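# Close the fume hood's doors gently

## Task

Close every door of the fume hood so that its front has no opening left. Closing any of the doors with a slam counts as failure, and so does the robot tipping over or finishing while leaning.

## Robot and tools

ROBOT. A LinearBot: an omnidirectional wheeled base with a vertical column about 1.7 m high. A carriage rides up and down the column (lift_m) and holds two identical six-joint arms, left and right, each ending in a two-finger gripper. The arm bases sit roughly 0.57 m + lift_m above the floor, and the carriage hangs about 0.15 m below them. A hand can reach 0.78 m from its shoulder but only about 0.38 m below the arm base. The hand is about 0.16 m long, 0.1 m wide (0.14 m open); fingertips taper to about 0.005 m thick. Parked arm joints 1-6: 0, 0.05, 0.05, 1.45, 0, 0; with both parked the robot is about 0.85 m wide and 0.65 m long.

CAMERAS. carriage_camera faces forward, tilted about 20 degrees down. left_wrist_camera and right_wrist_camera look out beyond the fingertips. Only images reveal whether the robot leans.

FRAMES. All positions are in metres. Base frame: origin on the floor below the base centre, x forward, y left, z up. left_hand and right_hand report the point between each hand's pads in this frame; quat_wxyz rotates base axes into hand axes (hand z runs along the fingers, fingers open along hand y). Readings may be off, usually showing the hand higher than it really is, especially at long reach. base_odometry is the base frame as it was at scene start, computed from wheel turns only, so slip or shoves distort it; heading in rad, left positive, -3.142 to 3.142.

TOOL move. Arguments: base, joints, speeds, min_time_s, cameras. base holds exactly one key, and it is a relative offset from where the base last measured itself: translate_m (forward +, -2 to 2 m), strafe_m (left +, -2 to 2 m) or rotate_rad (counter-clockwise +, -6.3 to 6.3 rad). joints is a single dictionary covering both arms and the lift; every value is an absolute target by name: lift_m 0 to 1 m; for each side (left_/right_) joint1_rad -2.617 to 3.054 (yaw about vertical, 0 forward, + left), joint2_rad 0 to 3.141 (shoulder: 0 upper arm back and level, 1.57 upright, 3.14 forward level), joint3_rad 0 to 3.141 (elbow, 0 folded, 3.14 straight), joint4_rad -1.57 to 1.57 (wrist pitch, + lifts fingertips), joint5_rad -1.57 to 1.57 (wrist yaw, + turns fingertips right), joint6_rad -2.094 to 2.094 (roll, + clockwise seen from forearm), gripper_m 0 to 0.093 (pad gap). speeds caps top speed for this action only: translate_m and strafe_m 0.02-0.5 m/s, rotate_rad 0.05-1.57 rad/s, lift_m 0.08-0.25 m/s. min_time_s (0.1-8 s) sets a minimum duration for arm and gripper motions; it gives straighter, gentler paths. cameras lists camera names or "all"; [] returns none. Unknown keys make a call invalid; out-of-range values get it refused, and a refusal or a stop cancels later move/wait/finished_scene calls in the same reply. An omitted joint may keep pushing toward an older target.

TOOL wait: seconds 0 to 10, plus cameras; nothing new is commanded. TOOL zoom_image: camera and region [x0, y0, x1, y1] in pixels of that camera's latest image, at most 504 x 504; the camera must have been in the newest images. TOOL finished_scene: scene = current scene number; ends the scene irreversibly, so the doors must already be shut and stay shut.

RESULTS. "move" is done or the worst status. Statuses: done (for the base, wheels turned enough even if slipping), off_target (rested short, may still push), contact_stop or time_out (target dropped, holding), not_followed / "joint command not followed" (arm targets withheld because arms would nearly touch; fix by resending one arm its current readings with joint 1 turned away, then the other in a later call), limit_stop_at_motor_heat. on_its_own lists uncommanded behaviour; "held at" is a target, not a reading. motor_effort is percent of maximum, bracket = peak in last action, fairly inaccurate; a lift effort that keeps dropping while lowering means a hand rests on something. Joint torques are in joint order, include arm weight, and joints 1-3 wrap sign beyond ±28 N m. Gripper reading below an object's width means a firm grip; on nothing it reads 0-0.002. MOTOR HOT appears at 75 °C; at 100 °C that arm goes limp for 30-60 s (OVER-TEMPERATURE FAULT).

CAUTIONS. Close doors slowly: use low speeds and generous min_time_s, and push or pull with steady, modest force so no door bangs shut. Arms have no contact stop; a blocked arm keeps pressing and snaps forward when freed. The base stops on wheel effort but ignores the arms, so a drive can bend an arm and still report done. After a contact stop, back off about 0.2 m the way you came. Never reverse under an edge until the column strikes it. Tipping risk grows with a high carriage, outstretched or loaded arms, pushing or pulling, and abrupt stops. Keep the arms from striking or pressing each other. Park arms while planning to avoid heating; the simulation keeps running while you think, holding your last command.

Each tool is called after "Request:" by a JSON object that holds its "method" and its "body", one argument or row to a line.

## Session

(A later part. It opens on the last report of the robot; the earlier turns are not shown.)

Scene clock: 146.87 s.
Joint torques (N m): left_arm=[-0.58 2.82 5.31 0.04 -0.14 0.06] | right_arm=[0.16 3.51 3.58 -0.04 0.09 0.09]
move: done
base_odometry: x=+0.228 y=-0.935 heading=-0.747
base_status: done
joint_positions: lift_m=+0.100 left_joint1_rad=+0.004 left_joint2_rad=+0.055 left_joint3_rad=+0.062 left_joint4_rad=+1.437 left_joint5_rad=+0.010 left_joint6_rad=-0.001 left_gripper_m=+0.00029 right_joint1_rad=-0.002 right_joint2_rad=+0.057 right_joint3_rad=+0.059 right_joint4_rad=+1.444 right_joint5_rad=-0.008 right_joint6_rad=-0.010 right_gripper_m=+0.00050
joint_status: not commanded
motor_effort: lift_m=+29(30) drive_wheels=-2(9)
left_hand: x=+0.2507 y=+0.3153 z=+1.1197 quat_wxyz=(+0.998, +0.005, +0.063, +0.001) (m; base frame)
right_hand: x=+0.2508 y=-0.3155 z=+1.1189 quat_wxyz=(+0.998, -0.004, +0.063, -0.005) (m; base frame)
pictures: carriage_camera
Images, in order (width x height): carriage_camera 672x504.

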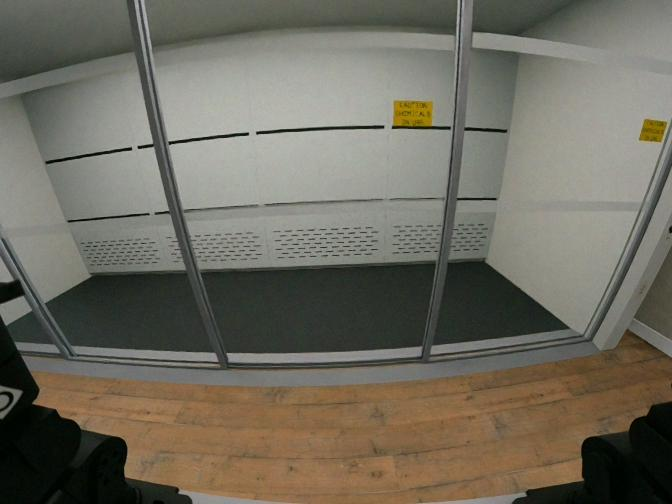

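Request:
{"method": "zoom_image", "body": {
  "camera": "carriage_camera",
  "region": [360, 220, 520, 380]
}}

Request:
{"method": "zoom_image", "body": {
  "camera": "carriage_camera",
  "region": [540, 160, 672, 370]
}}

Request:
{"method": "move", "body": {
  "base": {"strafe_m": -0.4},
  "cameras": ["carriage_camera"]
}}

Request:
{"method": "zoom_image", "body": {
  "camera": "carriage_camera",
  "region": [250, 220, 410, 380]
}}

Request:
{"method": "zoom_image", "body": {
  "camera": "carriage_camera",
  "region": [430, 240, 590, 400]
}}

Scaled by 3.150 from the camera's 672x504 image, which has a finer 960x720 frame.

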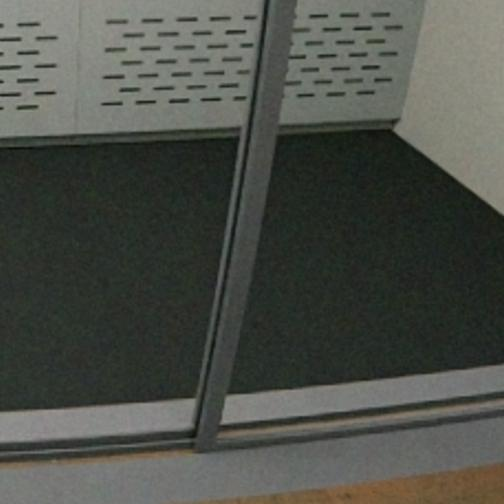

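Scaled by 2.400 from the camera's 672x504 image, which has a finer 960x720 frame.

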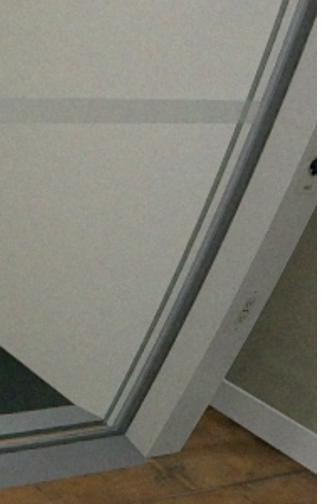

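Scene clock: 150.00 s.
Joint torques (N m): left_arm=[-0.49 3.02 5.05 0.08 -0.16 0.01] | right_arm=[0.09 3.49 3.63 -0.04 0.03 0.11]
move: done
base_odometry: x=-0.044 y=-1.228 heading=-0.747
base_status: done
joint_positions: lift_m=+0.100 left_joint1_rad=+0.004 left_joint2_rad=+0.055 left_joint3_rad=+0.062 left_joint4_rad=+1.438 left_joint5_rad=+0.010 left_joint6_rad=-0.001 left_gripper_m=+0.00029 right_joint1_rad=-0.002 right_joint2_rad=+0.057 right_joint3_rad=+0.059 right_joint4_rad=+1.444 right_joint5_rad=-0.008 right_joint6_rad=-0.010 right_gripper_m=+0.00050
joint_status: not commanded
motor_effort: lift_m=+29(30) drive_wheels=-2(10)
left_hand: x=+0.2505 y=+0.3153 z=+1.1197 quat_wxyz=(+0.998, +0.005, +0.063, +0.001) (m; base frame)
right_hand: x=+0.2508 y=-0.3155 z=+1.1189 quat_wxyz=(+0.998, -0.004, +0.063, -0.005) (m; base frame)
pictures: carriage_camera
Images, in order (width x height): carriage_camera 672x504.

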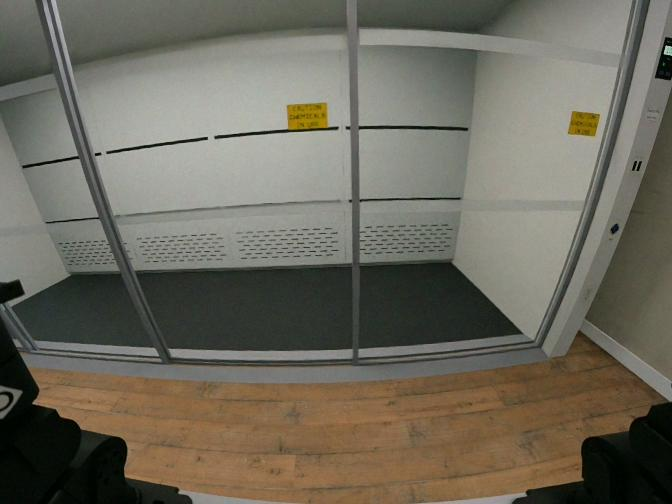

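Scaled by 3.150 from the camera's 672x504 image, which has a finer 960x720 frame.

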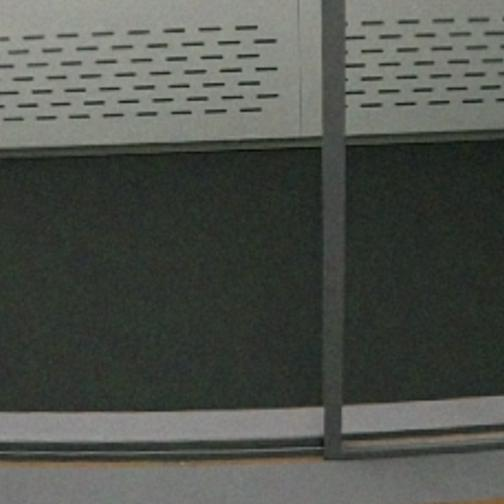

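Scaled by 3.150 from the camera's 672x504 image, which has a finer 960x720 frame.

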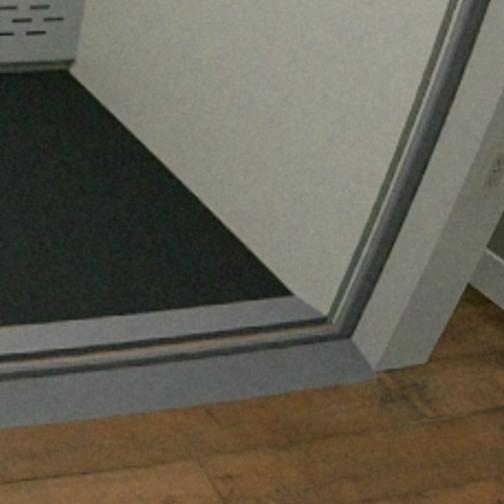

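Request:
{"method": "finished_scene", "body": {
  "scene": 2
}}

The scene is finished: the task was done.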